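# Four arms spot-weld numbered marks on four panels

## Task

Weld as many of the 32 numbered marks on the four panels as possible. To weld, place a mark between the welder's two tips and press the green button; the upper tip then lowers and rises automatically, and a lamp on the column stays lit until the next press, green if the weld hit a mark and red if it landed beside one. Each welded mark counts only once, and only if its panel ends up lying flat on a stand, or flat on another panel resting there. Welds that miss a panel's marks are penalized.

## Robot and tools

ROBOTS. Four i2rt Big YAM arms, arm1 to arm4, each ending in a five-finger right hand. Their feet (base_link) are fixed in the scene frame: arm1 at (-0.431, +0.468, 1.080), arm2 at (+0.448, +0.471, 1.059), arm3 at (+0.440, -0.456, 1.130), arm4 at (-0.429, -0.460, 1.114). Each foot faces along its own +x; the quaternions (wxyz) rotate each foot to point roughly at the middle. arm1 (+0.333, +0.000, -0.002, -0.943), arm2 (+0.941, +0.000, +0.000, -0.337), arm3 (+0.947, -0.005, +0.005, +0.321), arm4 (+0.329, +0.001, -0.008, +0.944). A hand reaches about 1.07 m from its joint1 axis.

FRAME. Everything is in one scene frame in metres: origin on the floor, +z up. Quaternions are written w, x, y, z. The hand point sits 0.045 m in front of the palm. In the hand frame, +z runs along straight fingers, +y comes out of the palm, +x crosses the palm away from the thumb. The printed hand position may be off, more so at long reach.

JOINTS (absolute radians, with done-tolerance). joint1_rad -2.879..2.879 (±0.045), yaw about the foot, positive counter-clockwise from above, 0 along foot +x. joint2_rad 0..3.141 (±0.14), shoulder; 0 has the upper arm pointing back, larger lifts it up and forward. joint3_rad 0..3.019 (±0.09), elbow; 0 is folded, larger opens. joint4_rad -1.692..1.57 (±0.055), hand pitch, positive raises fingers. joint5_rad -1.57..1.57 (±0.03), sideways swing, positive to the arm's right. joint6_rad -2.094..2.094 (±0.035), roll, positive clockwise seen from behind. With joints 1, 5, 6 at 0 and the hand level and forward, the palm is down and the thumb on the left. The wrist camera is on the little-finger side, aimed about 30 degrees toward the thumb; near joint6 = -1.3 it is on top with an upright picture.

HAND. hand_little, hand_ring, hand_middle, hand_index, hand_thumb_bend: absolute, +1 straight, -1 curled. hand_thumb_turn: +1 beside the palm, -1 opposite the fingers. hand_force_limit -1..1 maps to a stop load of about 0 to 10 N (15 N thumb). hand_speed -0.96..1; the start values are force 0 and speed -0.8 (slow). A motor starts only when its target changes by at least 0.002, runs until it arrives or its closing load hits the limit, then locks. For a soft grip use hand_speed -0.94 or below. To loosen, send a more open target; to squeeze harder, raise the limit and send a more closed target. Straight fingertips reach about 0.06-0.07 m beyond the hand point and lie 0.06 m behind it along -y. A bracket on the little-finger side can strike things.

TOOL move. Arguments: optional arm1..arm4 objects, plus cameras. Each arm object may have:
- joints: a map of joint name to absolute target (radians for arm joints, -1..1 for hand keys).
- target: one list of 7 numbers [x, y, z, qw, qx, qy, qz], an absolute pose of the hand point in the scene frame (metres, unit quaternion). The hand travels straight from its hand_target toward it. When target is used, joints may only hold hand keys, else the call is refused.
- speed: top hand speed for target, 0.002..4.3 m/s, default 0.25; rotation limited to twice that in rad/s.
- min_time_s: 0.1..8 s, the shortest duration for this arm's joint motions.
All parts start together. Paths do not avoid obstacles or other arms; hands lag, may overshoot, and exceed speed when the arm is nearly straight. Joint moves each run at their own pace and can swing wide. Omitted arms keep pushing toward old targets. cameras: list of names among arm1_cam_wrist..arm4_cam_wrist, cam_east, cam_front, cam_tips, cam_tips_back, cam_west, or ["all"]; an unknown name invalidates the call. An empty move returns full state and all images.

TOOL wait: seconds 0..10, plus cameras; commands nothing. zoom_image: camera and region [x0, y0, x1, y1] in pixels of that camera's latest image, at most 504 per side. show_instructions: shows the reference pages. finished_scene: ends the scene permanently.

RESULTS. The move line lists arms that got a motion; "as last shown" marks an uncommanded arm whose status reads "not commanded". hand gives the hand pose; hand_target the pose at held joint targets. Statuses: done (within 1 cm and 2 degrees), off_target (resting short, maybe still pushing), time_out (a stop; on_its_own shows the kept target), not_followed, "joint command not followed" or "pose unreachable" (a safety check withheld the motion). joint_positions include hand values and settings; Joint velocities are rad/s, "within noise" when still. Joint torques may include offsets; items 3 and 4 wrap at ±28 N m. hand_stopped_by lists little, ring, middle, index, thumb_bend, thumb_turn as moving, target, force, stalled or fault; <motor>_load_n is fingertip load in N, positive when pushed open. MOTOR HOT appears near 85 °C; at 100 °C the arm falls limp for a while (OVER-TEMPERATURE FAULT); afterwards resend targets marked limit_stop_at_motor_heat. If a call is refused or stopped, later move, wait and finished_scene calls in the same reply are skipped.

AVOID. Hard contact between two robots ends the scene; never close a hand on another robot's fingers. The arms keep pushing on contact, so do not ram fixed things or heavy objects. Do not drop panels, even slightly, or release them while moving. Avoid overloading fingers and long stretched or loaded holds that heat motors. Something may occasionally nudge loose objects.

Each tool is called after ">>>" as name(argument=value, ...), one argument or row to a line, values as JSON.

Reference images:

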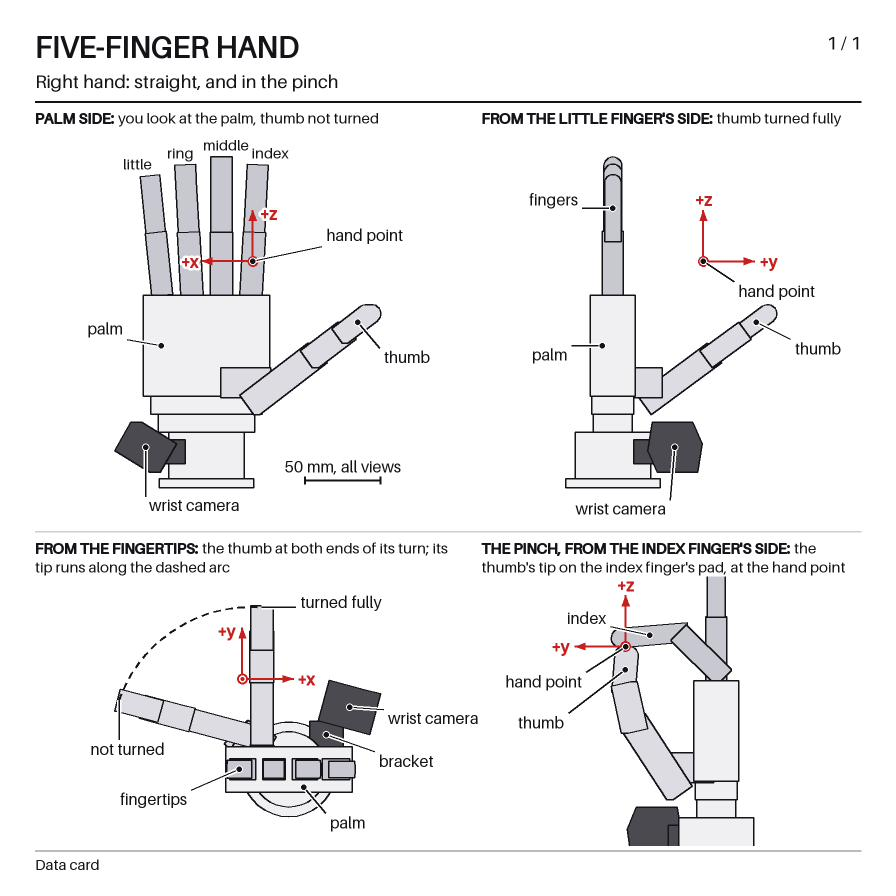

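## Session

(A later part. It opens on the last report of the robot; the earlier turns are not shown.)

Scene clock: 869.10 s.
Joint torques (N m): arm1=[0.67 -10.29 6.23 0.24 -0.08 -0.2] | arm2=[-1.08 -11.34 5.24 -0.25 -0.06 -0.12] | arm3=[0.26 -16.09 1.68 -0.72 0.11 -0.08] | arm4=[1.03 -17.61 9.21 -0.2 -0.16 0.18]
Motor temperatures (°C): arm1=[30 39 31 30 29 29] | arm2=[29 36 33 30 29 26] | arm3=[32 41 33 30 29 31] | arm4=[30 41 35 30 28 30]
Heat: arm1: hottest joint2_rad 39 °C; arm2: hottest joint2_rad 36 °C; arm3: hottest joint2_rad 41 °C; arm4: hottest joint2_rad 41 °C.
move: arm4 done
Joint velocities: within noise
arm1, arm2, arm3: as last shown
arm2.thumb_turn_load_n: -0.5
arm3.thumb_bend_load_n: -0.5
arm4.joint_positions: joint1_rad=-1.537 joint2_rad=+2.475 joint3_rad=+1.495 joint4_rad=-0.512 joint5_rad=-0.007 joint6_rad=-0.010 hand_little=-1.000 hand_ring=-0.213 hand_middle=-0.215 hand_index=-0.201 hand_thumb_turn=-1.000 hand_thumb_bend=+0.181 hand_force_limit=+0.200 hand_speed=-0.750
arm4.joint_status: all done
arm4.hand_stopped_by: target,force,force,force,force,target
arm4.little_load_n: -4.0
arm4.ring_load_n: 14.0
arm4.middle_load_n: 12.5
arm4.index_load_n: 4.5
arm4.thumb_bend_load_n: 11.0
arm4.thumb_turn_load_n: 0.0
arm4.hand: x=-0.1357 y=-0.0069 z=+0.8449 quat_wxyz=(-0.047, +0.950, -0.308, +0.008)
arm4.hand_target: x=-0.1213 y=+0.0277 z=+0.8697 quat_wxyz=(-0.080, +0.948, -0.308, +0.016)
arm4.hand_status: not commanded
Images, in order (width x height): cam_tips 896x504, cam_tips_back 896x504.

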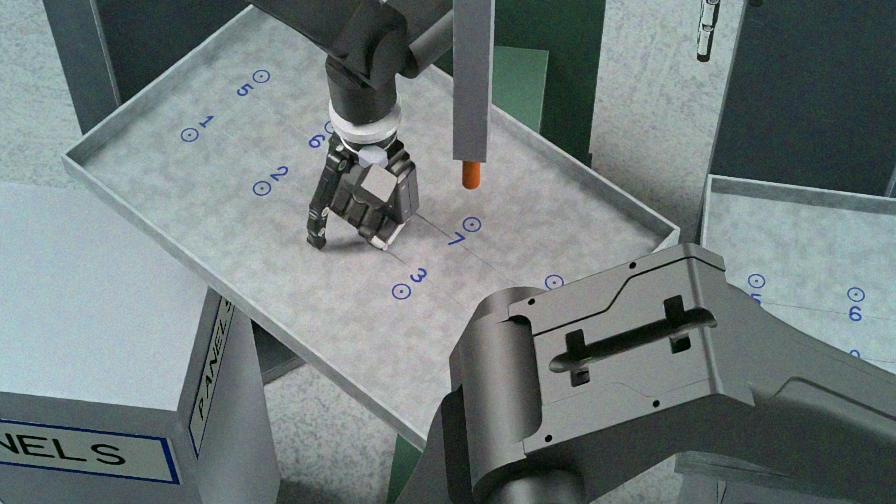

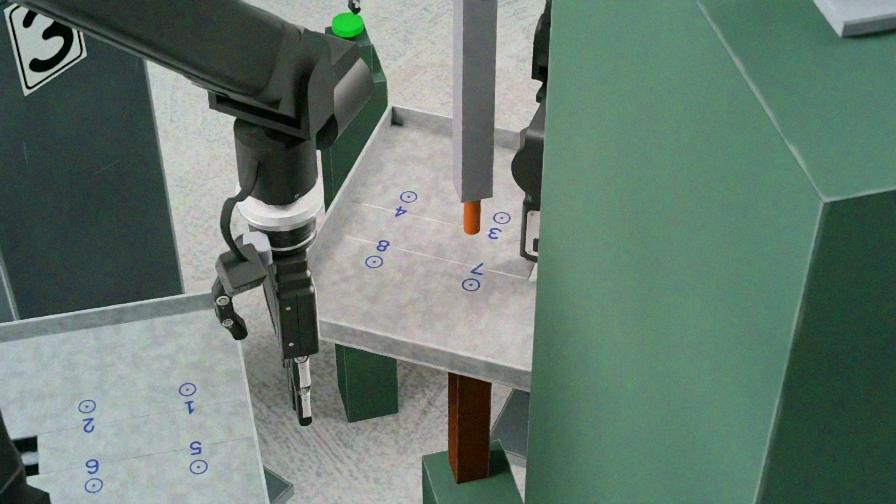

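>>> move(
  arm3={"target": [0.0446, -0.575, 0.803, 0.0, 0.598, 0.8018, 0.0], "speed": 0.12},
  arm4={"joints": {"joint6_rad": 0.022}, "min_time_s": 0.1},
)

>>> wait(
  seconds=3.0,
  cameras=["cam_front", "cam_tips", "cam_tips_back", "cam_west", "cam_east"],
)

Scene clock: 870.27 s.
Joint torques (N m): arm1=[0.67 -10.34 6.27 0.25 -0.09 -0.21] | arm2=[-0.73 -11.4 5.23 -0.27 -0.04 -0.13] | arm3=[0.73 -13.63 2.99 0.5 0.16 -0.11] | arm4=[0.97 -17.61 9.24 -0.16 -0.16 0.19]
Motor temperatures (°C): arm1=[30 39 31 30 29 29] | arm2=[29 36 33 30 29 26] | arm3=[32 41 33 30 29 31] | arm4=[30 42 35 30 28 30]
Heat: arm1: hottest joint2_rad 39 °C; arm2: hottest joint2_rad 36 °C; arm3: hottest joint2_rad 41 °C; arm4: hottest joint2_rad 42 °C.
move: arm3 done; arm4 done
Joint velocities: within noise
arm1, arm2: as last shown
arm2.thumb_turn_load_n: 0.0
arm3.joint_positions: joint1_rad=+2.704 joint2_rad=+2.480 joint3_rad=+1.198 joint4_rad=-0.309 joint5_rad=+0.008 joint6_rad=-0.061 hand_little=-1.000 hand_ring=-1.000 hand_middle=-1.000 hand_index=+1.000 hand_thumb_turn=+1.000 hand_thumb_bend=+1.000 hand_force_limit=+0.750 hand_speed=+0.000
arm3.joint_status: not commanded
arm3.hand_stopped_by: target,target,target,target,target,target
arm3.little_load_n: 0.0
arm3.ring_load_n: 0.0
arm3.middle_load_n: 0.0
arm3.index_load_n: -2.0
arm3.thumb_bend_load_n: 0.0
arm3.thumb_turn_load_n: 0.0
arm3.hand: x=+0.0484 y=-0.5711 z=+0.8105 quat_wxyz=(+0.004, +0.603, +0.798, +0.004)
arm3.hand_target: x=+0.0447 y=-0.5750 z=+0.8031 quat_wxyz=(+0.000, +0.598, +0.802, +0.000)
arm3.hand_status: done (0.009 m and 1.0 deg from the pose sent, 0.021 m and 0.7 deg at the start)
arm4.joint_positions: joint1_rad=-1.536 joint2_rad=+2.475 joint3_rad=+1.495 joint4_rad=-0.512 joint5_rad=-0.007 joint6_rad=+0.006 hand_little=-1.000 hand_ring=-0.213 hand_middle=-0.215 hand_index=-0.201 hand_thumb_turn=-1.000 hand_thumb_bend=+0.181 hand_force_limit=+0.200 hand_speed=-0.750
arm4.joint_status: all done
arm4.hand_stopped_by: target,force,force,force,force,target
arm4.little_load_n: -4.0
arm4.ring_load_n: 14.0
arm4.middle_load_n: 12.5
arm4.index_load_n: 4.5
arm4.thumb_bend_load_n: 11.0
arm4.thumb_turn_load_n: 0.0
arm4.hand: x=-0.1365 y=-0.0058 z=+0.8449 quat_wxyz=(-0.047, +0.948, -0.315, +0.007)
arm4.hand_target: x=-0.1218 y=+0.0287 z=+0.8698 quat_wxyz=(-0.080, +0.945, -0.316, +0.016)
arm4.hand_status: not commanded
pictures: none

Scene clock: 873.27 s.
Joint torques (N m): arm1=[0.73 -10.29 6.26 0.25 -0.09 -0.2] | arm2=[-1.03 -11.34 5.22 -0.2 -0.06 -0.12] | arm3=[0.97 -13.86 3.1 0.61 0.12 -0.1] | arm4=[0.85 -17.73 9.03 -0.1 -0.26 0.16]
Motor temperatures (°C): arm1=[30 39 31 30 29 29] | arm2=[29 36 33 30 29 26] | arm3=[32 41 33 30 29 31] | arm4=[30 42 35 30 28 30]
Heat: arm1: hottest joint2_rad 39 °C; arm2: hottest joint2_rad 36 °C; arm3: hottest joint2_rad 41 °C; arm4: hottest joint2_rad 42 °C.
Joint velocities: within noise
arm1.joint_positions: joint1_rad=+0.358 joint2_rad=+1.596 joint3_rad=+0.857 joint4_rad=-0.795 joint5_rad=+0.001 joint6_rad=+0.985 hand_little=+1.000 hand_ring=+1.000 hand_middle=+1.000 hand_index=+1.000 hand_thumb_turn=-1.000 hand_thumb_bend=-0.200 hand_force_limit=+0.750 hand_speed=-0.300
arm1.joint_status: not commanded
arm1.hand_stopped_by: target,target,target,target,target,target
arm1.little_load_n: 0.0
arm1.ring_load_n: 0.0
arm1.middle_load_n: 0.0
arm1.index_load_n: 0.0
arm1.thumb_bend_load_n: 0.0
arm1.thumb_turn_load_n: 0.0
arm1.hand: x=-0.5692 y=+0.1036 z=+1.0629 quat_wxyz=(-0.005, -0.688, -0.725, +0.019)
arm1.hand_target: x=-0.5625 y=+0.1083 z=+1.0596 quat_wxyz=(-0.004, -0.680, -0.733, +0.011)
arm1.hand_status: not commanded
arm2.joint_positions: joint1_rad=-1.591 joint2_rad=+1.663 joint3_rad=+0.854 joint4_rad=-0.761 joint5_rad=+0.001 joint6_rad=+0.859 hand_little=+1.000 hand_ring=+1.000 hand_middle=+1.000 hand_index=+1.000 hand_thumb_turn=-1.000 hand_thumb_bend=-0.300 hand_force_limit=+0.850 hand_speed=-0.500
arm2.joint_status: not commanded
arm2.hand_stopped_by: target,target,target,target,target,target
arm2.little_load_n: 0.0
arm2.ring_load_n: 0.0
arm2.middle_load_n: 0.0
arm2.index_load_n: 0.0
arm2.thumb_bend_load_n: 0.0
arm2.thumb_turn_load_n: 0.0
arm2.hand: x=+0.2552 y=+0.1461 z=+1.0151 quat_wxyz=(+0.001, -0.706, -0.708, +0.000)
arm2.hand_target: x=+0.2544 y=+0.1498 z=+1.0189 quat_wxyz=(+0.000, -0.706, -0.708, +0.000)
arm2.hand_status: not commanded
arm3.joint_positions: joint1_rad=+2.704 joint2_rad=+2.480 joint3_rad=+1.198 joint4_rad=-0.309 joint5_rad=+0.008 joint6_rad=-0.061 hand_little=-1.000 hand_ring=-1.000 hand_middle=-1.000 hand_index=+1.000 hand_thumb_turn=+1.000 hand_thumb_bend=+1.000 hand_force_limit=+0.750 hand_speed=+0.000
arm3.joint_status: not commanded
arm3.hand_stopped_by: target,target,target,target,target,target
arm3.little_load_n: 0.0
arm3.ring_load_n: 0.0
arm3.middle_load_n: 0.0
arm3.index_load_n: -1.5
arm3.thumb_bend_load_n: 0.0
arm3.thumb_turn_load_n: 0.0
arm3.hand: x=+0.0484 y=-0.5711 z=+0.8105 quat_wxyz=(+0.004, +0.603, +0.798, +0.004)
arm3.hand_target: x=+0.0447 y=-0.5750 z=+0.8031 quat_wxyz=(+0.000, +0.598, +0.802, +0.000)
arm3.hand_status: done (0.009 m and 1.0 deg from the pose sent, 0.021 m and 0.7 deg at the start)
arm4.joint_positions: joint1_rad=-1.534 joint2_rad=+2.476 joint3_rad=+1.497 joint4_rad=-0.514 joint5_rad=-0.005 joint6_rad=+0.009 hand_little=-1.000 hand_ring=-0.213 hand_middle=-0.215 hand_index=-0.201 hand_thumb_turn=-1.000 hand_thumb_bend=+0.181 hand_force_limit=+0.200 hand_speed=-0.750
arm4.joint_status: all done
arm4.hand_stopped_by: target,force,force,force,force,target
arm4.little_load_n: -4.0
arm4.ring_load_n: 14.0
arm4.middle_load_n: 12.5
arm4.index_load_n: 4.5
arm4.thumb_bend_load_n: 11.0
arm4.thumb_turn_load_n: 0.0
arm4.hand: x=-0.1367 y=-0.0051 z=+0.8447 quat_wxyz=(-0.046, +0.948, -0.316, +0.008)
arm4.hand_target: x=-0.1219 y=+0.0289 z=+0.8697 quat_wxyz=(-0.080, +0.945, -0.316, +0.016)
arm4.hand_status: not commanded
wait: 3.00 s; at rest by 0.60 s
pictures: cam_east, cam_front, cam_tips, cam_tips_back, cam_west
Images, in order (width x height): cam_east 896x504, cam_front 896x504, cam_tips 896x504, cam_tips_back 896x504, cam_west 896x504.

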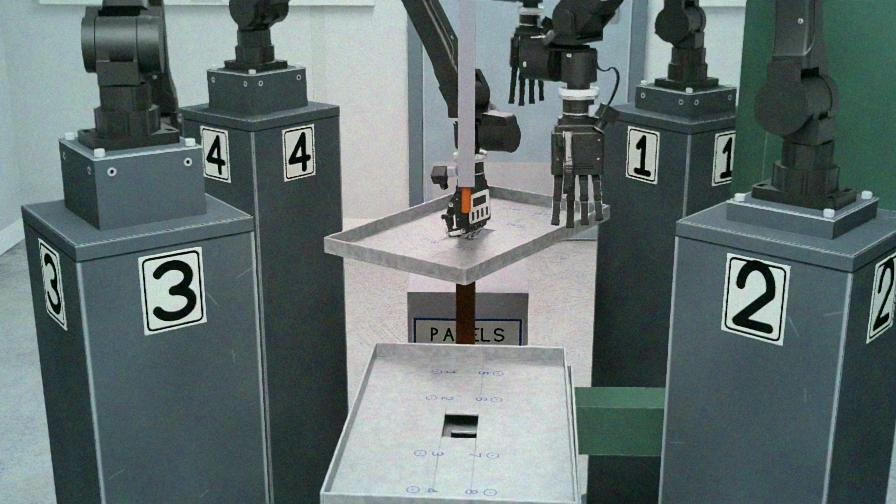

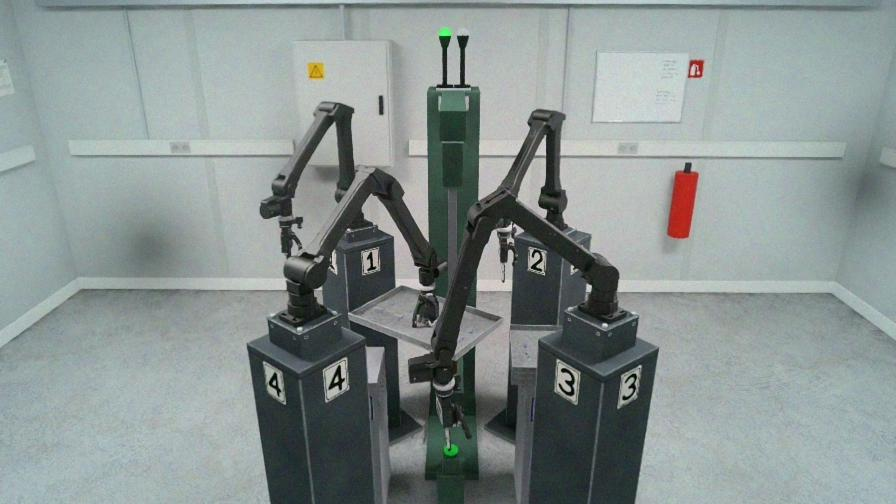

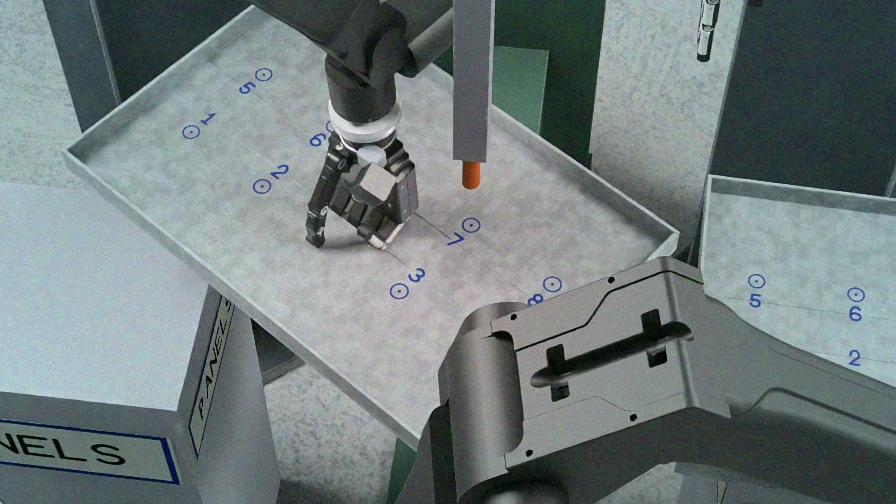

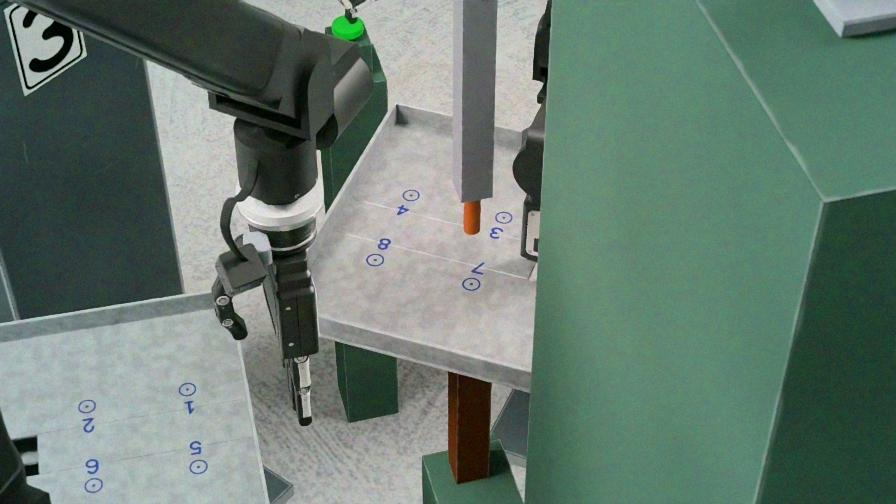

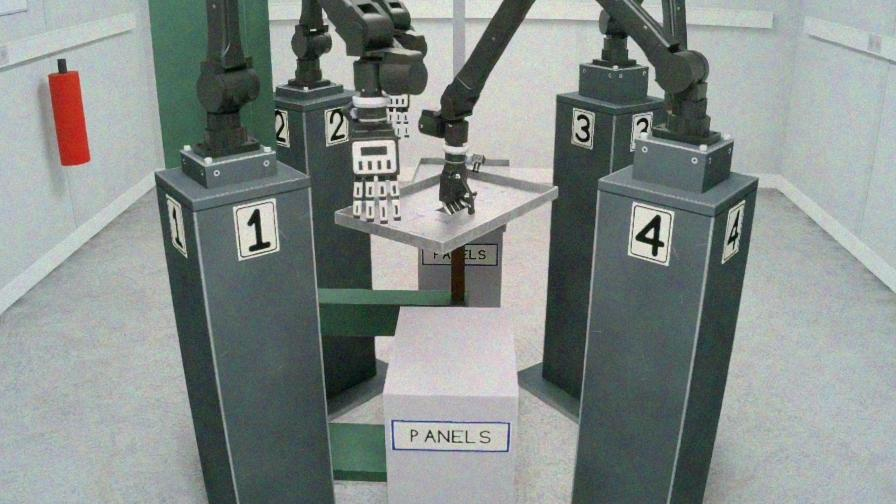

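>>> move(
  arm3={"target": [0.0446, -0.575, 0.832, 0.0, 0.598, 0.8018, 0.0], "speed": 0.15},
  arm4={"target": [-0.2089, 0.0557, 0.8755, -0.0806, 0.9484, -0.317, 0.01], "speed": 0.2},
)

>>> move(
  arm4={"target": [-0.2147, 0.0862, 0.8722, -0.0806, 0.9484, -0.317, 0.01], "speed": 0.1},
  cameras=["cam_tips", "cam_tips_back"],
)

>>> zoom_image(
  camera="cam_tips",
  region=[400, 150, 540, 290],
)

>>> zoom_image(
  camera="cam_tips_back",
  region=[400, 210, 540, 350],
)

Scene clock: 875.43 s.
Joint torques (N m): arm1=[0.73 -10.34 6.26 0.23 -0.09 -0.2] | arm2=[-0.97 -11.52 5.19 -0.21 -0.06 -0.11] | arm3=[0.62 -16.62 1.74 -0.58 0.12 -0.05] | arm4=[-1.26 -19.31 5.24 0.29 -0.29 0.22]
Motor temperatures (°C): arm1=[30 39 31 30 29 29] | arm2=[29 35 33 30 29 26] | arm3=[32 41 33 30 29 31] | arm4=[30 42 35 30 28 30]
Heat: arm1: hottest joint2_rad 39 °C; arm2: hottest joint2_rad 35 °C; arm3: hottest joint2_rad 41 °C; arm4: hottest joint2_rad 42 °C.
move: arm3 done; arm4 off_target
Joint velocities: within noise
arm1, arm2: as last shown
arm3.joint_positions: joint1_rad=+2.704 joint2_rad=+2.442 joint3_rad=+1.184 joint4_rad=-0.319 joint5_rad=+0.008 joint6_rad=-0.061 hand_little=-1.000 hand_ring=-1.000 hand_middle=-1.000 hand_index=+1.000 hand_thumb_turn=+1.000 hand_thumb_bend=+1.000 hand_force_limit=+0.750 hand_speed=+0.000
arm3.joint_status: not commanded
arm3.hand_stopped_by: target,target,target,target,target,target
arm3.little_load_n: 0.0
arm3.ring_load_n: 0.0
arm3.middle_load_n: 0.0
arm3.index_load_n: 0.0
arm3.thumb_bend_load_n: 0.0
arm3.thumb_turn_load_n: 0.0
arm3.hand: x=+0.0435 y=-0.5720 z=+0.8250 quat_wxyz=(+0.000, +0.603, +0.798, -0.002)
arm3.hand_target: x=+0.0447 y=-0.5750 z=+0.8318 quat_wxyz=(+0.000, +0.598, +0.802, +0.000)
arm3.hand_status: done (0.008 m and 0.7 deg from the pose sent, 0.022 m and 1.0 deg at the start)
arm4.joint_positions: joint1_rad=-1.367 joint2_rad=+2.459 joint3_rad=+1.446 joint4_rad=-0.482 joint5_rad=+0.005 joint6_rad=+0.146 hand_little=-1.000 hand_ring=-0.213 hand_middle=-0.215 hand_index=-0.201 hand_thumb_turn=-1.000 hand_thumb_bend=+0.181 hand_force_limit=+0.200 hand_speed=-0.750
arm4.joint_status: not commanded
arm4.hand_stopped_by: target,force,force,force,force,target
arm4.little_load_n: -4.0
arm4.ring_load_n: 13.5
arm4.middle_load_n: 12.5
arm4.index_load_n: 5.0
arm4.thumb_bend_load_n: 10.5
arm4.thumb_turn_load_n: 0.0
arm4.hand: x=-0.2255 y=+0.0311 z=+0.8437 quat_wxyz=(-0.045, +0.952, -0.302, +0.008)
arm4.hand_target: x=-0.2092 y=+0.0550 z=+0.8752 quat_wxyz=(-0.080, +0.945, -0.316, +0.010)
arm4.hand_status: off_target (0.043 m and 4.4 deg from the pose sent, 0.099 m and 3.9 deg at the start)
pictures: none

Scene clock: 876.53 s.
Joint torques (N m): arm1=[0.79 -10.23 6.26 0.25 -0.09 -0.19] | arm2=[-0.85 -11.4 5.24 -0.28 -0.04 -0.12] | arm3=[0.73 -15.91 1.5 -0.79 0.15 -0.1] | arm4=[1.26 -18.67 9.07 -0.13 -0.12 0.16]
Motor temperatures (°C): arm1=[30 39 31 30 29 29] | arm2=[29 35 33 30 29 26] | arm3=[32 41 33 30 29 31] | arm4=[30 42 35 30 28 30]
Heat: arm1: hottest joint2_rad 39 °C; arm2: hottest joint2_rad 35 °C; arm3: hottest joint2_rad 41 °C; arm4: hottest joint2_rad 42 °C.
move: arm4 off_target
Joint velocities: within noise
arm1, arm2, arm3: as last shown
arm4.joint_positions: joint1_rad=-1.358 joint2_rad=+2.475 joint3_rad=+1.500 joint4_rad=-0.521 joint5_rad=+0.005 joint6_rad=+0.185 hand_little=-1.000 hand_ring=-0.213 hand_middle=-0.215 hand_index=-0.201 hand_thumb_turn=-1.000 hand_thumb_bend=+0.181 hand_force_limit=+0.200 hand_speed=-0.750
arm4.joint_status: not commanded
arm4.hand_stopped_by: target,force,force,force,force,target
arm4.little_load_n: -4.0
arm4.ring_load_n: 14.0
arm4.middle_load_n: 12.5
arm4.index_load_n: 4.5
arm4.thumb_bend_load_n: 11.0
arm4.thumb_turn_load_n: 0.0
arm4.hand: x=-0.2244 y=+0.0486 z=+0.8468 quat_wxyz=(-0.045, +0.948, -0.316, +0.006)
arm4.hand_target: x=-0.2154 y=+0.0848 z=+0.8732 quat_wxyz=(-0.080, +0.945, -0.316, +0.010)
arm4.hand_status: off_target (0.046 m and 4.1 deg from the pose sent, 0.063 m and 4.4 deg at the start)
Images, in order (width x height): cam_tips 896x504, cam_tips_back 896x504.

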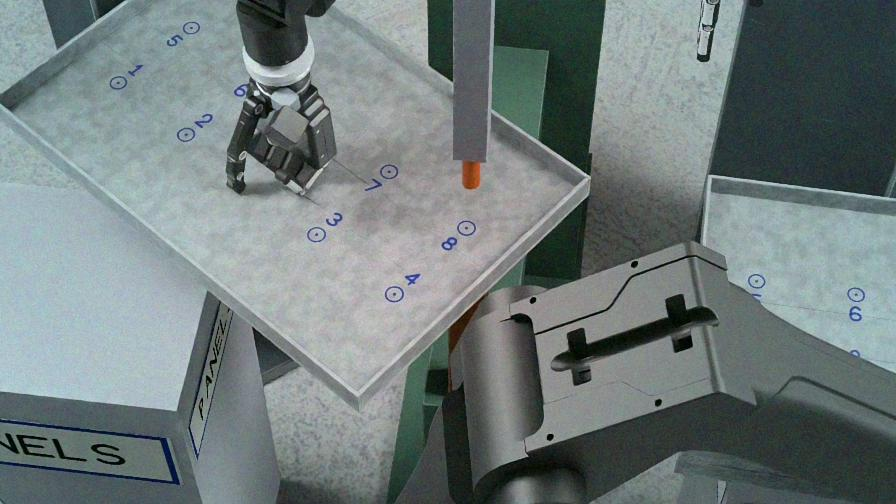

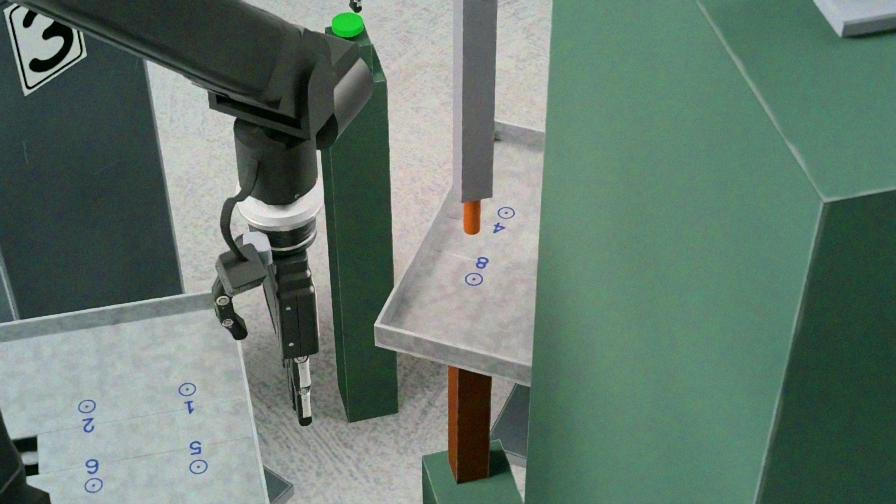

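Scaled by 3.600.

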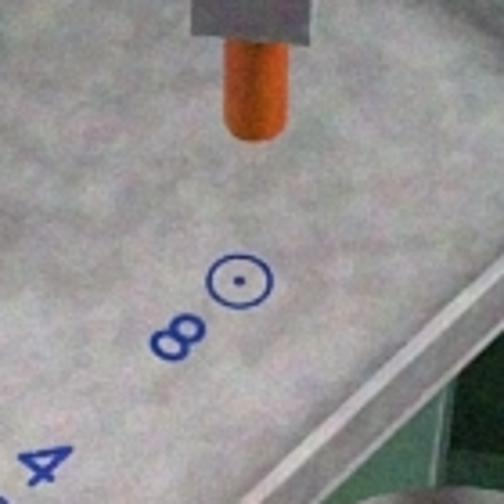

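Scaled by 3.600.

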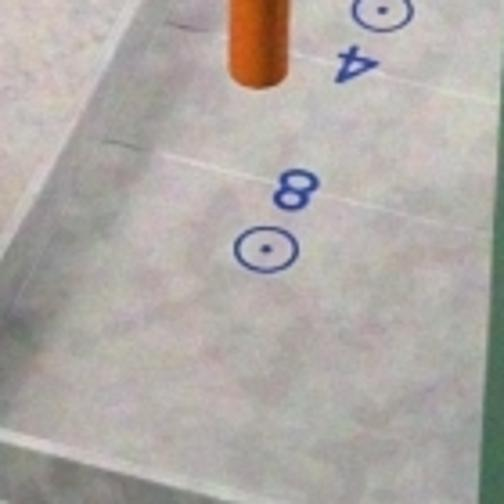

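>>> move(
  arm4={"joints": {"joint1_rad": -1.377, "joint6_rad": 0.148}, "min_time_s": 0.3},
  cameras=["cam_tips", "cam_tips_back"],
)

>>> zoom_image(
  camera="cam_tips",
  region=[400, 150, 540, 290],
)

>>> zoom_image(
  camera="cam_tips_back",
  region=[400, 210, 540, 350],
)

Scene clock: 877.73 s.
Joint torques (N m): arm1=[0.73 -10.34 6.26 0.25 -0.09 -0.2] | arm2=[-0.91 -11.58 5.3 -0.18 -0.06 -0.12] | arm3=[0.15 -16.38 1.62 -0.57 0.2 -0.08] | arm4=[-1.61 -17.79 9.05 -0.13 -0.09 -0.11]
Motor temperatures (°C): arm1=[30 39 31 30 29 29] | arm2=[29 35 33 30 29 26] | arm3=[32 41 33 30 29 31] | arm4=[30 42 35 30 28 30]
Heat: arm1: hottest joint2_rad 39 °C; arm2: hottest joint2_rad 35 °C; arm3: hottest joint2_rad 41 °C; arm4: hottest joint2_rad 42 °C.
move: arm4 done
Joint velocities: within noise
arm1, arm2, arm3: as last shown
arm2.thumb_turn_load_n: -0.5
arm4.joint_positions: joint1_rad=-1.364 joint2_rad=+2.475 joint3_rad=+1.500 joint4_rad=-0.521 joint5_rad=+0.005 joint6_rad=+0.161 hand_little=-1.000 hand_ring=-0.213 hand_middle=-0.215 hand_index=-0.201 hand_thumb_turn=-1.000 hand_thumb_bend=+0.181 hand_force_limit=+0.200 hand_speed=-0.750
arm4.joint_status: all done
arm4.hand_stopped_by: target,force,force,force,force,target
arm4.little_load_n: -4.0
arm4.ring_load_n: 14.0
arm4.middle_load_n: 12.5
arm4.index_load_n: 4.5
arm4.thumb_bend_load_n: 11.0
arm4.thumb_turn_load_n: 0.0
arm4.hand: x=-0.2208 y=+0.0460 z=+0.8467 quat_wxyz=(-0.045, +0.951, -0.307, +0.007)
arm4.hand_target: x=-0.1974 y=+0.0749 z=+0.8728 quat_wxyz=(-0.080, +0.948, -0.307, +0.013)
arm4.hand_status: not commanded
Images, in order (width x height): cam_tips 896x504, cam_tips_back 896x504.

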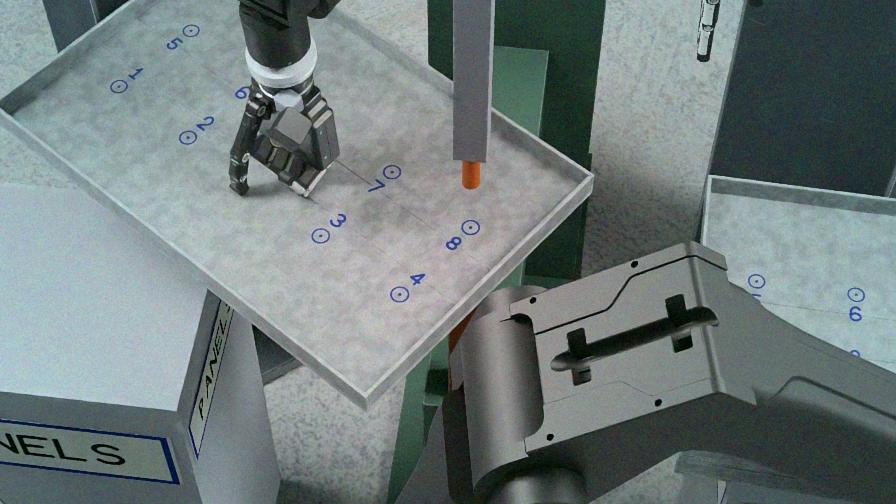

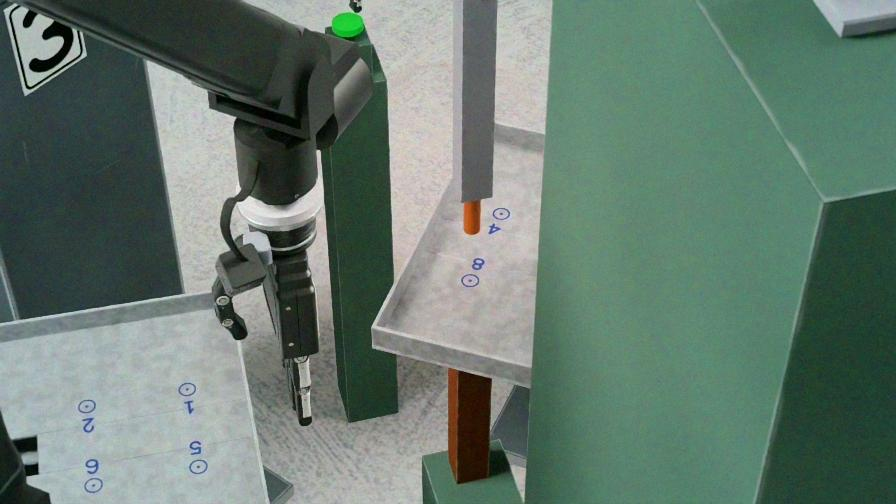

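Scaled by 3.600.

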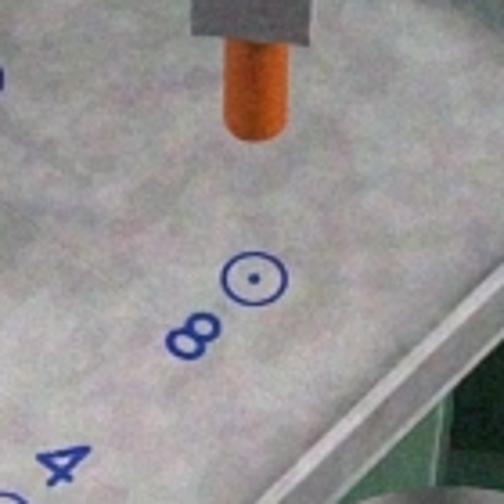

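Scaled by 3.600.

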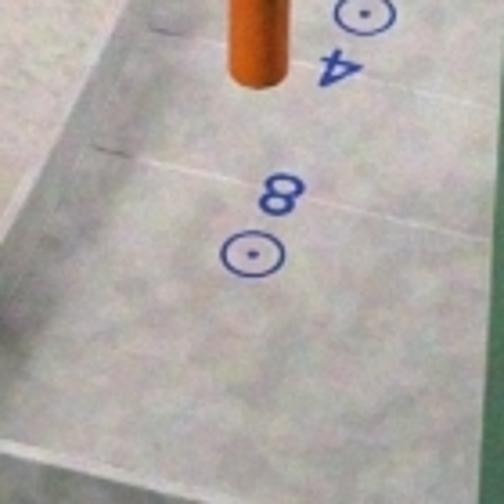

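>>> move(
  arm3={"target": [0.0446, -0.575, 0.803, 0.0, 0.598, 0.8018, 0.0], "speed": 0.12},
)

>>> wait(
  seconds=3.0,
  cameras=["cam_front", "cam_tips"],
)

Scene clock: 878.83 s.
Joint torques (N m): arm1=[0.73 -10.23 6.28 0.25 -0.08 -0.2] | arm2=[-1.26 -11.63 5.18 -0.25 -0.08 -0.12] | arm3=[0.85 -13.22 3.1 0.62 0.11 -0.08] | arm4=[-1.38 -17.85 9.07 -0.14 -0.1 -0.11]
Motor temperatures (°C): arm1=[30 39 31 30 29 29] | arm2=[29 35 33 30 29 26] | arm3=[32 41 33 30 29 31] | arm4=[30 42 35 30 28 30]
Heat: arm1: hottest joint2_rad 39 °C; arm2: hottest joint2_rad 35 °C; arm3: hottest joint2_rad 41 °C; arm4: hottest joint2_rad 42 °C.
move: arm3 done
Joint velocities: within noise
arm1, arm2, arm4: as last shown
arm2.thumb_bend_load_n: -0.5
arm2.thumb_turn_load_n: 0.0
arm3.joint_positions: joint1_rad=+2.704 joint2_rad=+2.480 joint3_rad=+1.198 joint4_rad=-0.308 joint5_rad=+0.008 joint6_rad=-0.061 hand_little=-1.000 hand_ring=-1.000 hand_middle=-1.000 hand_index=+1.000 hand_thumb_turn=+1.000 hand_thumb_bend=+1.000 hand_force_limit=+0.750 hand_speed=+0.000
arm3.joint_status: not commanded
arm3.hand_stopped_by: target,target,target,target,target,target
arm3.little_load_n: 0.0
arm3.ring_load_n: 0.0
arm3.middle_load_n: 0.0
arm3.index_load_n: -2.0
arm3.thumb_bend_load_n: 0.0
arm3.thumb_turn_load_n: 0.0
arm3.hand: x=+0.0483 y=-0.5711 z=+0.8104 quat_wxyz=(+0.004, +0.603, +0.798, +0.003)
arm3.hand_target: x=+0.0447 y=-0.5750 z=+0.8032 quat_wxyz=(+0.000, +0.598, +0.802, +0.000)
arm3.hand_status: done (0.009 m and 0.9 deg from the pose sent, 0.022 m and 0.7 deg at the start)
arm4.joint_positions: joint1_rad=-1.365 joint2_rad=+2.475 joint3_rad=+1.500 joint4_rad=-0.521 joint5_rad=+0.005 joint6_rad=+0.161 hand_little=-1.000 hand_ring=-0.213 hand_middle=-0.215 hand_index=-0.201 hand_thumb_turn=-1.000 hand_thumb_bend=+0.181 hand_force_limit=+0.200 hand_speed=-0.750
arm4.hand: x=-0.2203 y=+0.0458 z=+0.8467 quat_wxyz=(-0.045, +0.950, -0.308, +0.007)
arm4.hand_target: x=-0.1974 y=+0.0749 z=+0.8728 quat_wxyz=(-0.080, +0.948, -0.306, +0.013)
pictures: none

Scene clock: 881.83 s.
Joint torques (N m): arm1=[0.79 -10.23 6.28 0.21 -0.09 -0.19] | arm2=[-1.08 -11.4 5.23 -0.21 -0.04 -0.11] | arm3=[0.73 -13.92 2.99 0.61 0.16 -0.1] | arm4=[-1.38 -18.2 8.95 -0.1 -0.2 -0.07]
Motor temperatures (°C): arm1=[30 39 31 30 29 29] | arm2=[29 35 33 30 29 26] | arm3=[32 40 33 30 29 31] | arm4=[30 42 35 30 28 30]
Heat: arm1: hottest joint2_rad 39 °C; arm2: hottest joint2_rad 35 °C; arm3: hottest joint2_rad 40 °C; arm4: hottest joint2_rad 42 °C.
Joint velocities: within noise
arm1.joint_positions: joint1_rad=+0.358 joint2_rad=+1.596 joint3_rad=+0.857 joint4_rad=-0.795 joint5_rad=+0.001 joint6_rad=+0.985 hand_little=+1.000 hand_ring=+1.000 hand_middle=+1.000 hand_index=+1.000 hand_thumb_turn=-1.000 hand_thumb_bend=-0.200 hand_force_limit=+0.750 hand_speed=-0.300
arm1.joint_status: not commanded
arm1.hand_stopped_by: target,target,target,target,target,target
arm1.little_load_n: -0.5
arm1.ring_load_n: 0.0
arm1.middle_load_n: 0.0
arm1.index_load_n: 0.0
arm1.thumb_bend_load_n: 0.0
arm1.thumb_turn_load_n: 0.0
arm1.hand: x=-0.5692 y=+0.1036 z=+1.0629 quat_wxyz=(-0.005, -0.688, -0.725, +0.019)
arm1.hand_target: x=-0.5625 y=+0.1083 z=+1.0596 quat_wxyz=(-0.004, -0.680, -0.733, +0.011)
arm1.hand_status: not commanded
arm2.joint_positions: joint1_rad=-1.591 joint2_rad=+1.663 joint3_rad=+0.854 joint4_rad=-0.761 joint5_rad=+0.001 joint6_rad=+0.859 hand_little=+1.000 hand_ring=+1.000 hand_middle=+1.000 hand_index=+1.000 hand_thumb_turn=-1.000 hand_thumb_bend=-0.300 hand_force_limit=+0.850 hand_speed=-0.500
arm2.joint_status: not commanded
arm2.hand_stopped_by: target,target,target,target,target,target
arm2.little_load_n: 0.0
arm2.ring_load_n: -0.5
arm2.middle_load_n: 0.0
arm2.index_load_n: 0.0
arm2.thumb_bend_load_n: 0.0
arm2.thumb_turn_load_n: 0.0
arm2.hand: x=+0.2552 y=+0.1461 z=+1.0151 quat_wxyz=(+0.001, -0.706, -0.708, +0.000)
arm2.hand_target: x=+0.2544 y=+0.1498 z=+1.0189 quat_wxyz=(+0.000, -0.706, -0.708, +0.000)
arm2.hand_status: not commanded
arm3.joint_positions: joint1_rad=+2.704 joint2_rad=+2.480 joint3_rad=+1.198 joint4_rad=-0.308 joint5_rad=+0.008 joint6_rad=-0.061 hand_little=-1.000 hand_ring=-1.000 hand_middle=-1.000 hand_index=+1.000 hand_thumb_turn=+1.000 hand_thumb_bend=+1.000 hand_force_limit=+0.750 hand_speed=+0.000
arm3.joint_status: not commanded
arm3.hand_stopped_by: target,target,target,target,target,target
arm3.little_load_n: 0.0
arm3.ring_load_n: 0.0
arm3.middle_load_n: 0.5
arm3.index_load_n: -2.0
arm3.thumb_bend_load_n: 0.0
arm3.thumb_turn_load_n: 0.0
arm3.hand: x=+0.0483 y=-0.5711 z=+0.8104 quat_wxyz=(+0.004, +0.603, +0.798, +0.003)
arm3.hand_target: x=+0.0447 y=-0.5750 z=+0.8032 quat_wxyz=(+0.000, +0.598, +0.802, +0.000)
arm3.hand_status: done (0.009 m and 0.9 deg from the pose sent, 0.022 m and 0.7 deg at the start)
arm4.joint_positions: joint1_rad=-1.366 joint2_rad=+2.479 joint3_rad=+1.501 joint4_rad=-0.522 joint5_rad=+0.007 joint6_rad=+0.157 hand_little=-1.000 hand_ring=-0.213 hand_middle=-0.215 hand_index=-0.201 hand_thumb_turn=-1.000 hand_thumb_bend=+0.181 hand_force_limit=+0.200 hand_speed=-0.750
arm4.joint_status: not commanded
arm4.hand_stopped_by: target,force,force,force,force,target
arm4.little_load_n: -4.0
arm4.ring_load_n: 14.0
arm4.middle_load_n: 12.5
arm4.index_load_n: 5.0
arm4.thumb_bend_load_n: 10.5
arm4.thumb_turn_load_n: 0.0
arm4.hand: x=-0.2200 y=+0.0439 z=+0.8445 quat_wxyz=(-0.043, +0.951, -0.306, +0.008)
arm4.hand_target: x=-0.1974 y=+0.0751 z=+0.8729 quat_wxyz=(-0.080, +0.948, -0.307, +0.012)
arm4.hand_status: not commanded
wait: 3.00 s; at rest by 0.70 s
Images, in order (width x height): cam_front 896x504, cam_tips 896x504.

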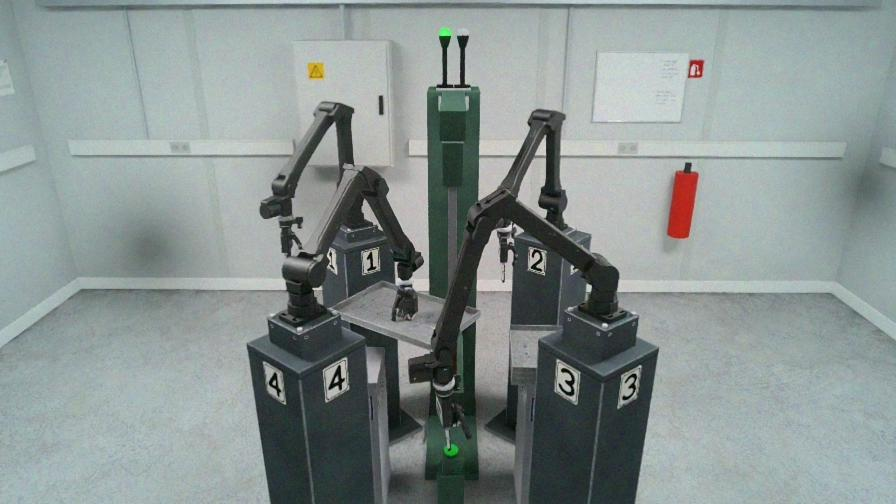

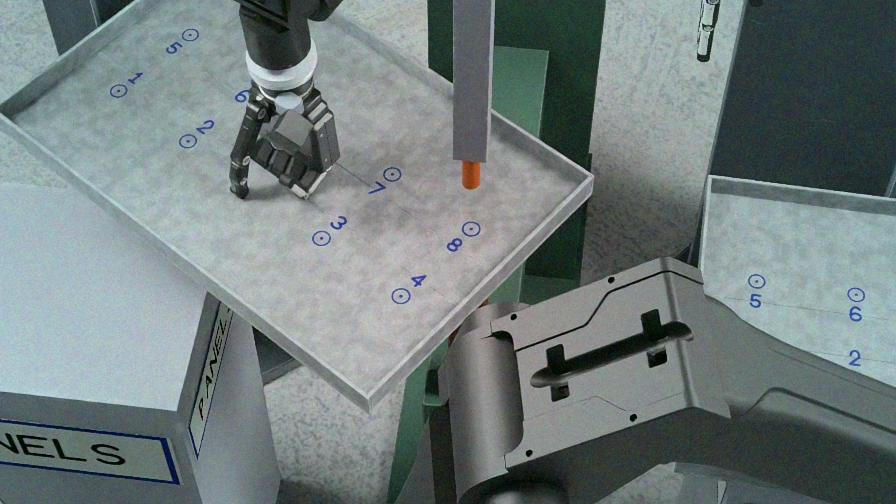

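>>> move(
  arm3={"target": [0.0446, -0.575, 0.832, 0.0, 0.598, 0.8018, 0.0], "speed": 0.15},
  arm4={"target": [-0.211, -0.064, 0.884, -0.0744, 0.9455, -0.3256, 0.0151], "speed": 0.22},
)

>>> move(
  arm4={"target": [-0.103, -0.16, 0.884, -0.0711, 0.9239, -0.3827, 0.0256], "speed": 0.22},
  cameras=["cam_tips", "cam_tips_back", "cam_front"],
)

Scene clock: 884.30 s.
Joint torques (N m): arm1=[0.73 -10.23 6.3 0.24 -0.09 -0.2] | arm2=[-1.03 -11.46 5.24 -0.24 -0.06 -0.15] | arm3=[0.38 -15.56 1.73 -0.77 0.13 -0.09] | arm4=[-0.26 -16.38 4.29 0.31 -0.17 -0.1]
Motor temperatures (°C): arm1=[30 39 31 30 29 29] | arm2=[29 35 33 30 29 26] | arm3=[32 40 33 30 29 31] | arm4=[30 42 35 30 28 30]
Heat: arm1: hottest joint2_rad 39 °C; arm2: hottest joint2_rad 35 °C; arm3: hottest joint2_rad 40 °C; arm4: hottest joint2_rad 42 °C.
move: arm3 done; arm4 off_target
Joint velocities: within noise
arm1, arm2: as last shown
arm1.little_load_n: 0.0
arm1.thumb_turn_load_n: -0.5
arm2.ring_load_n: 0.0
arm3.joint_positions: joint1_rad=+2.704 joint2_rad=+2.443 joint3_rad=+1.184 joint4_rad=-0.319 joint5_rad=+0.008 joint6_rad=-0.061 hand_little=-1.000 hand_ring=-1.000 hand_middle=-1.000 hand_index=+1.000 hand_thumb_turn=+1.000 hand_thumb_bend=+1.000 hand_force_limit=+0.750 hand_speed=+0.000
arm3.joint_status: not commanded
arm3.hand_stopped_by: target,target,target,target,target,target
arm3.little_load_n: 0.0
arm3.ring_load_n: 0.0
arm3.middle_load_n: 0.0
arm3.index_load_n: 0.0
arm3.thumb_bend_load_n: 0.0
arm3.thumb_turn_load_n: 0.0
arm3.hand: x=+0.0442 y=-0.5719 z=+0.8246 quat_wxyz=(+0.000, +0.603, +0.798, -0.001)
arm3.hand_target: x=+0.0447 y=-0.5750 z=+0.8318 quat_wxyz=(+0.000, +0.598, +0.802, +0.000)
arm3.hand_status: done (0.008 m and 0.7 deg from the pose sent, 0.022 m and 0.9 deg at the start)
arm4.joint_positions: joint1_rad=-1.485 joint2_rad=+2.301 joint3_rad=+1.080 joint4_rad=-0.295 joint5_rad=+0.002 joint6_rad=+0.091 hand_little=-1.000 hand_ring=-0.213 hand_middle=-0.215 hand_index=-0.201 hand_thumb_turn=-1.000 hand_thumb_bend=+0.181 hand_force_limit=+0.200 hand_speed=-0.750
arm4.joint_status: not commanded
arm4.hand_stopped_by: target,force,force,force,force,target
arm4.little_load_n: -4.0
arm4.ring_load_n: 14.0
arm4.middle_load_n: 12.0
arm4.index_load_n: 4.5
arm4.thumb_bend_load_n: 11.0
arm4.thumb_turn_load_n: 0.0
arm4.hand: x=-0.2293 y=-0.0911 z=+0.8585 quat_wxyz=(-0.035, +0.943, -0.332, +0.007)
arm4.hand_target: x=-0.2115 y=-0.0647 z=+0.8838 quat_wxyz=(-0.074, +0.943, -0.325, +0.015)
arm4.hand_status: off_target (0.041 m and 4.6 deg from the pose sent, 0.115 m and 4.4 deg at the start)
pictures: none

Scene clock: 885.73 s.
Joint torques (N m): arm1=[0.79 -10.23 6.27 0.25 -0.09 -0.2] | arm2=[-1.08 -11.46 5.19 -0.32 -0.06 -0.11] | arm3=[0.85 -16.32 1.94 -0.73 0.11 -0.07] | arm4=[0.21 -16.26 4.66 -0.14 -0.17 -0.11]
Motor temperatures (°C): arm1=[30 39 31 30 29 29] | arm2=[29 35 33 30 29 26] | arm3=[32 40 33 30 29 31] | arm4=[30 42 35 30 28 30]
Heat: arm1: hottest joint2_rad 39 °C; arm2: hottest joint2_rad 35 °C; arm3: hottest joint2_rad 40 °C; arm4: hottest joint2_rad 42 °C.
move: arm4 off_target
Joint velocities: within noise
arm1, arm2, arm3: as last shown
arm1.thumb_turn_load_n: 0.0
arm4.joint_positions: joint1_rad=-1.800 joint2_rad=+2.294 joint3_rad=+1.067 joint4_rad=-0.279 joint5_rad=-0.009 joint6_rad=-0.093 hand_little=-1.000 hand_ring=-0.213 hand_middle=-0.215 hand_index=-0.201 hand_thumb_turn=-1.000 hand_thumb_bend=+0.181 hand_force_limit=+0.200 hand_speed=-0.750
arm4.joint_status: not commanded
arm4.hand_stopped_by: target,force,force,force,force,target
arm4.little_load_n: -4.0
arm4.ring_load_n: 14.0
arm4.middle_load_n: 12.5
arm4.index_load_n: 4.5
arm4.thumb_bend_load_n: 11.0
arm4.thumb_turn_load_n: 0.0
arm4.hand: x=-0.1264 y=-0.1822 z=+0.8582 quat_wxyz=(-0.039, +0.919, -0.392, +0.010)
arm4.hand_target: x=-0.1037 y=-0.1604 z=+0.8837 quat_wxyz=(-0.071, +0.921, -0.382, +0.026)
arm4.hand_status: off_target (0.041 m and 4.3 deg from the pose sent, 0.146 m and 7.8 deg at the start)
pictures: cam_front, cam_tips, cam_tips_back
Images, in order (width x height): cam_front 896x504, cam_tips 896x504, cam_tips_back 896x504.

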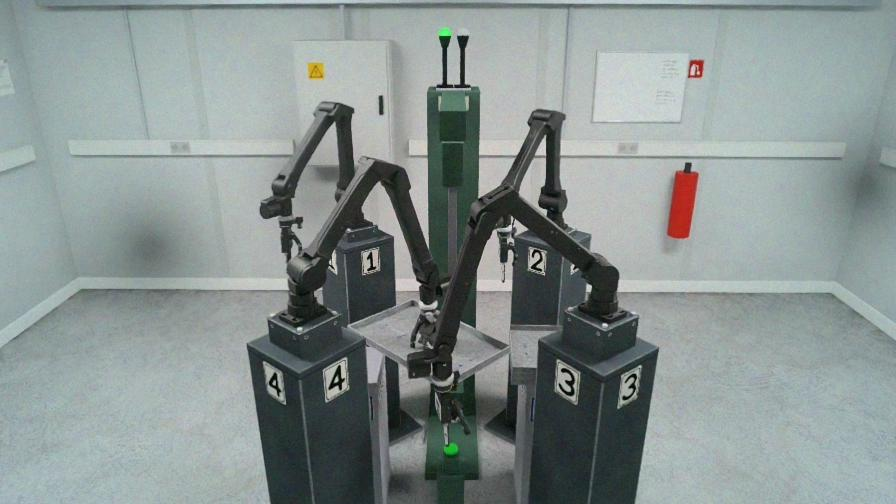

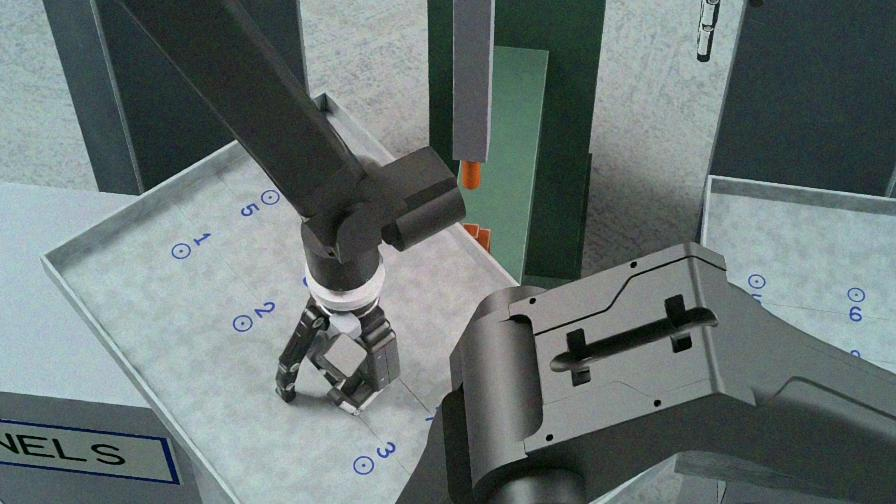

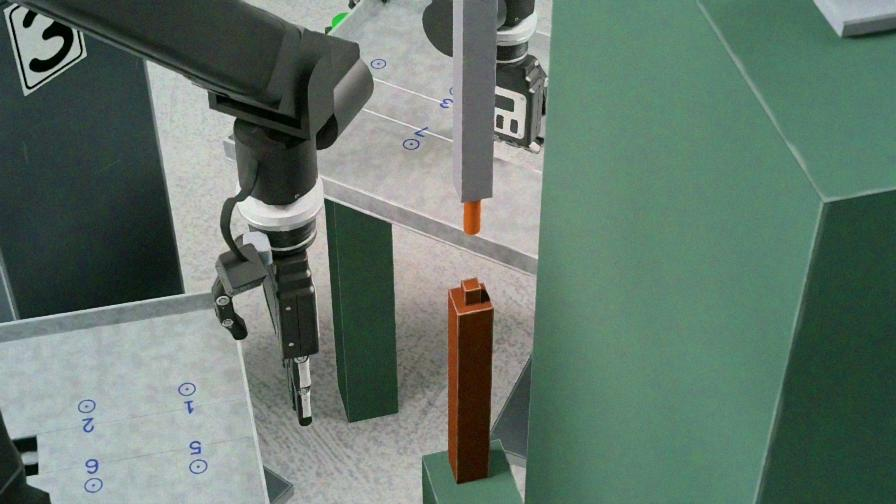

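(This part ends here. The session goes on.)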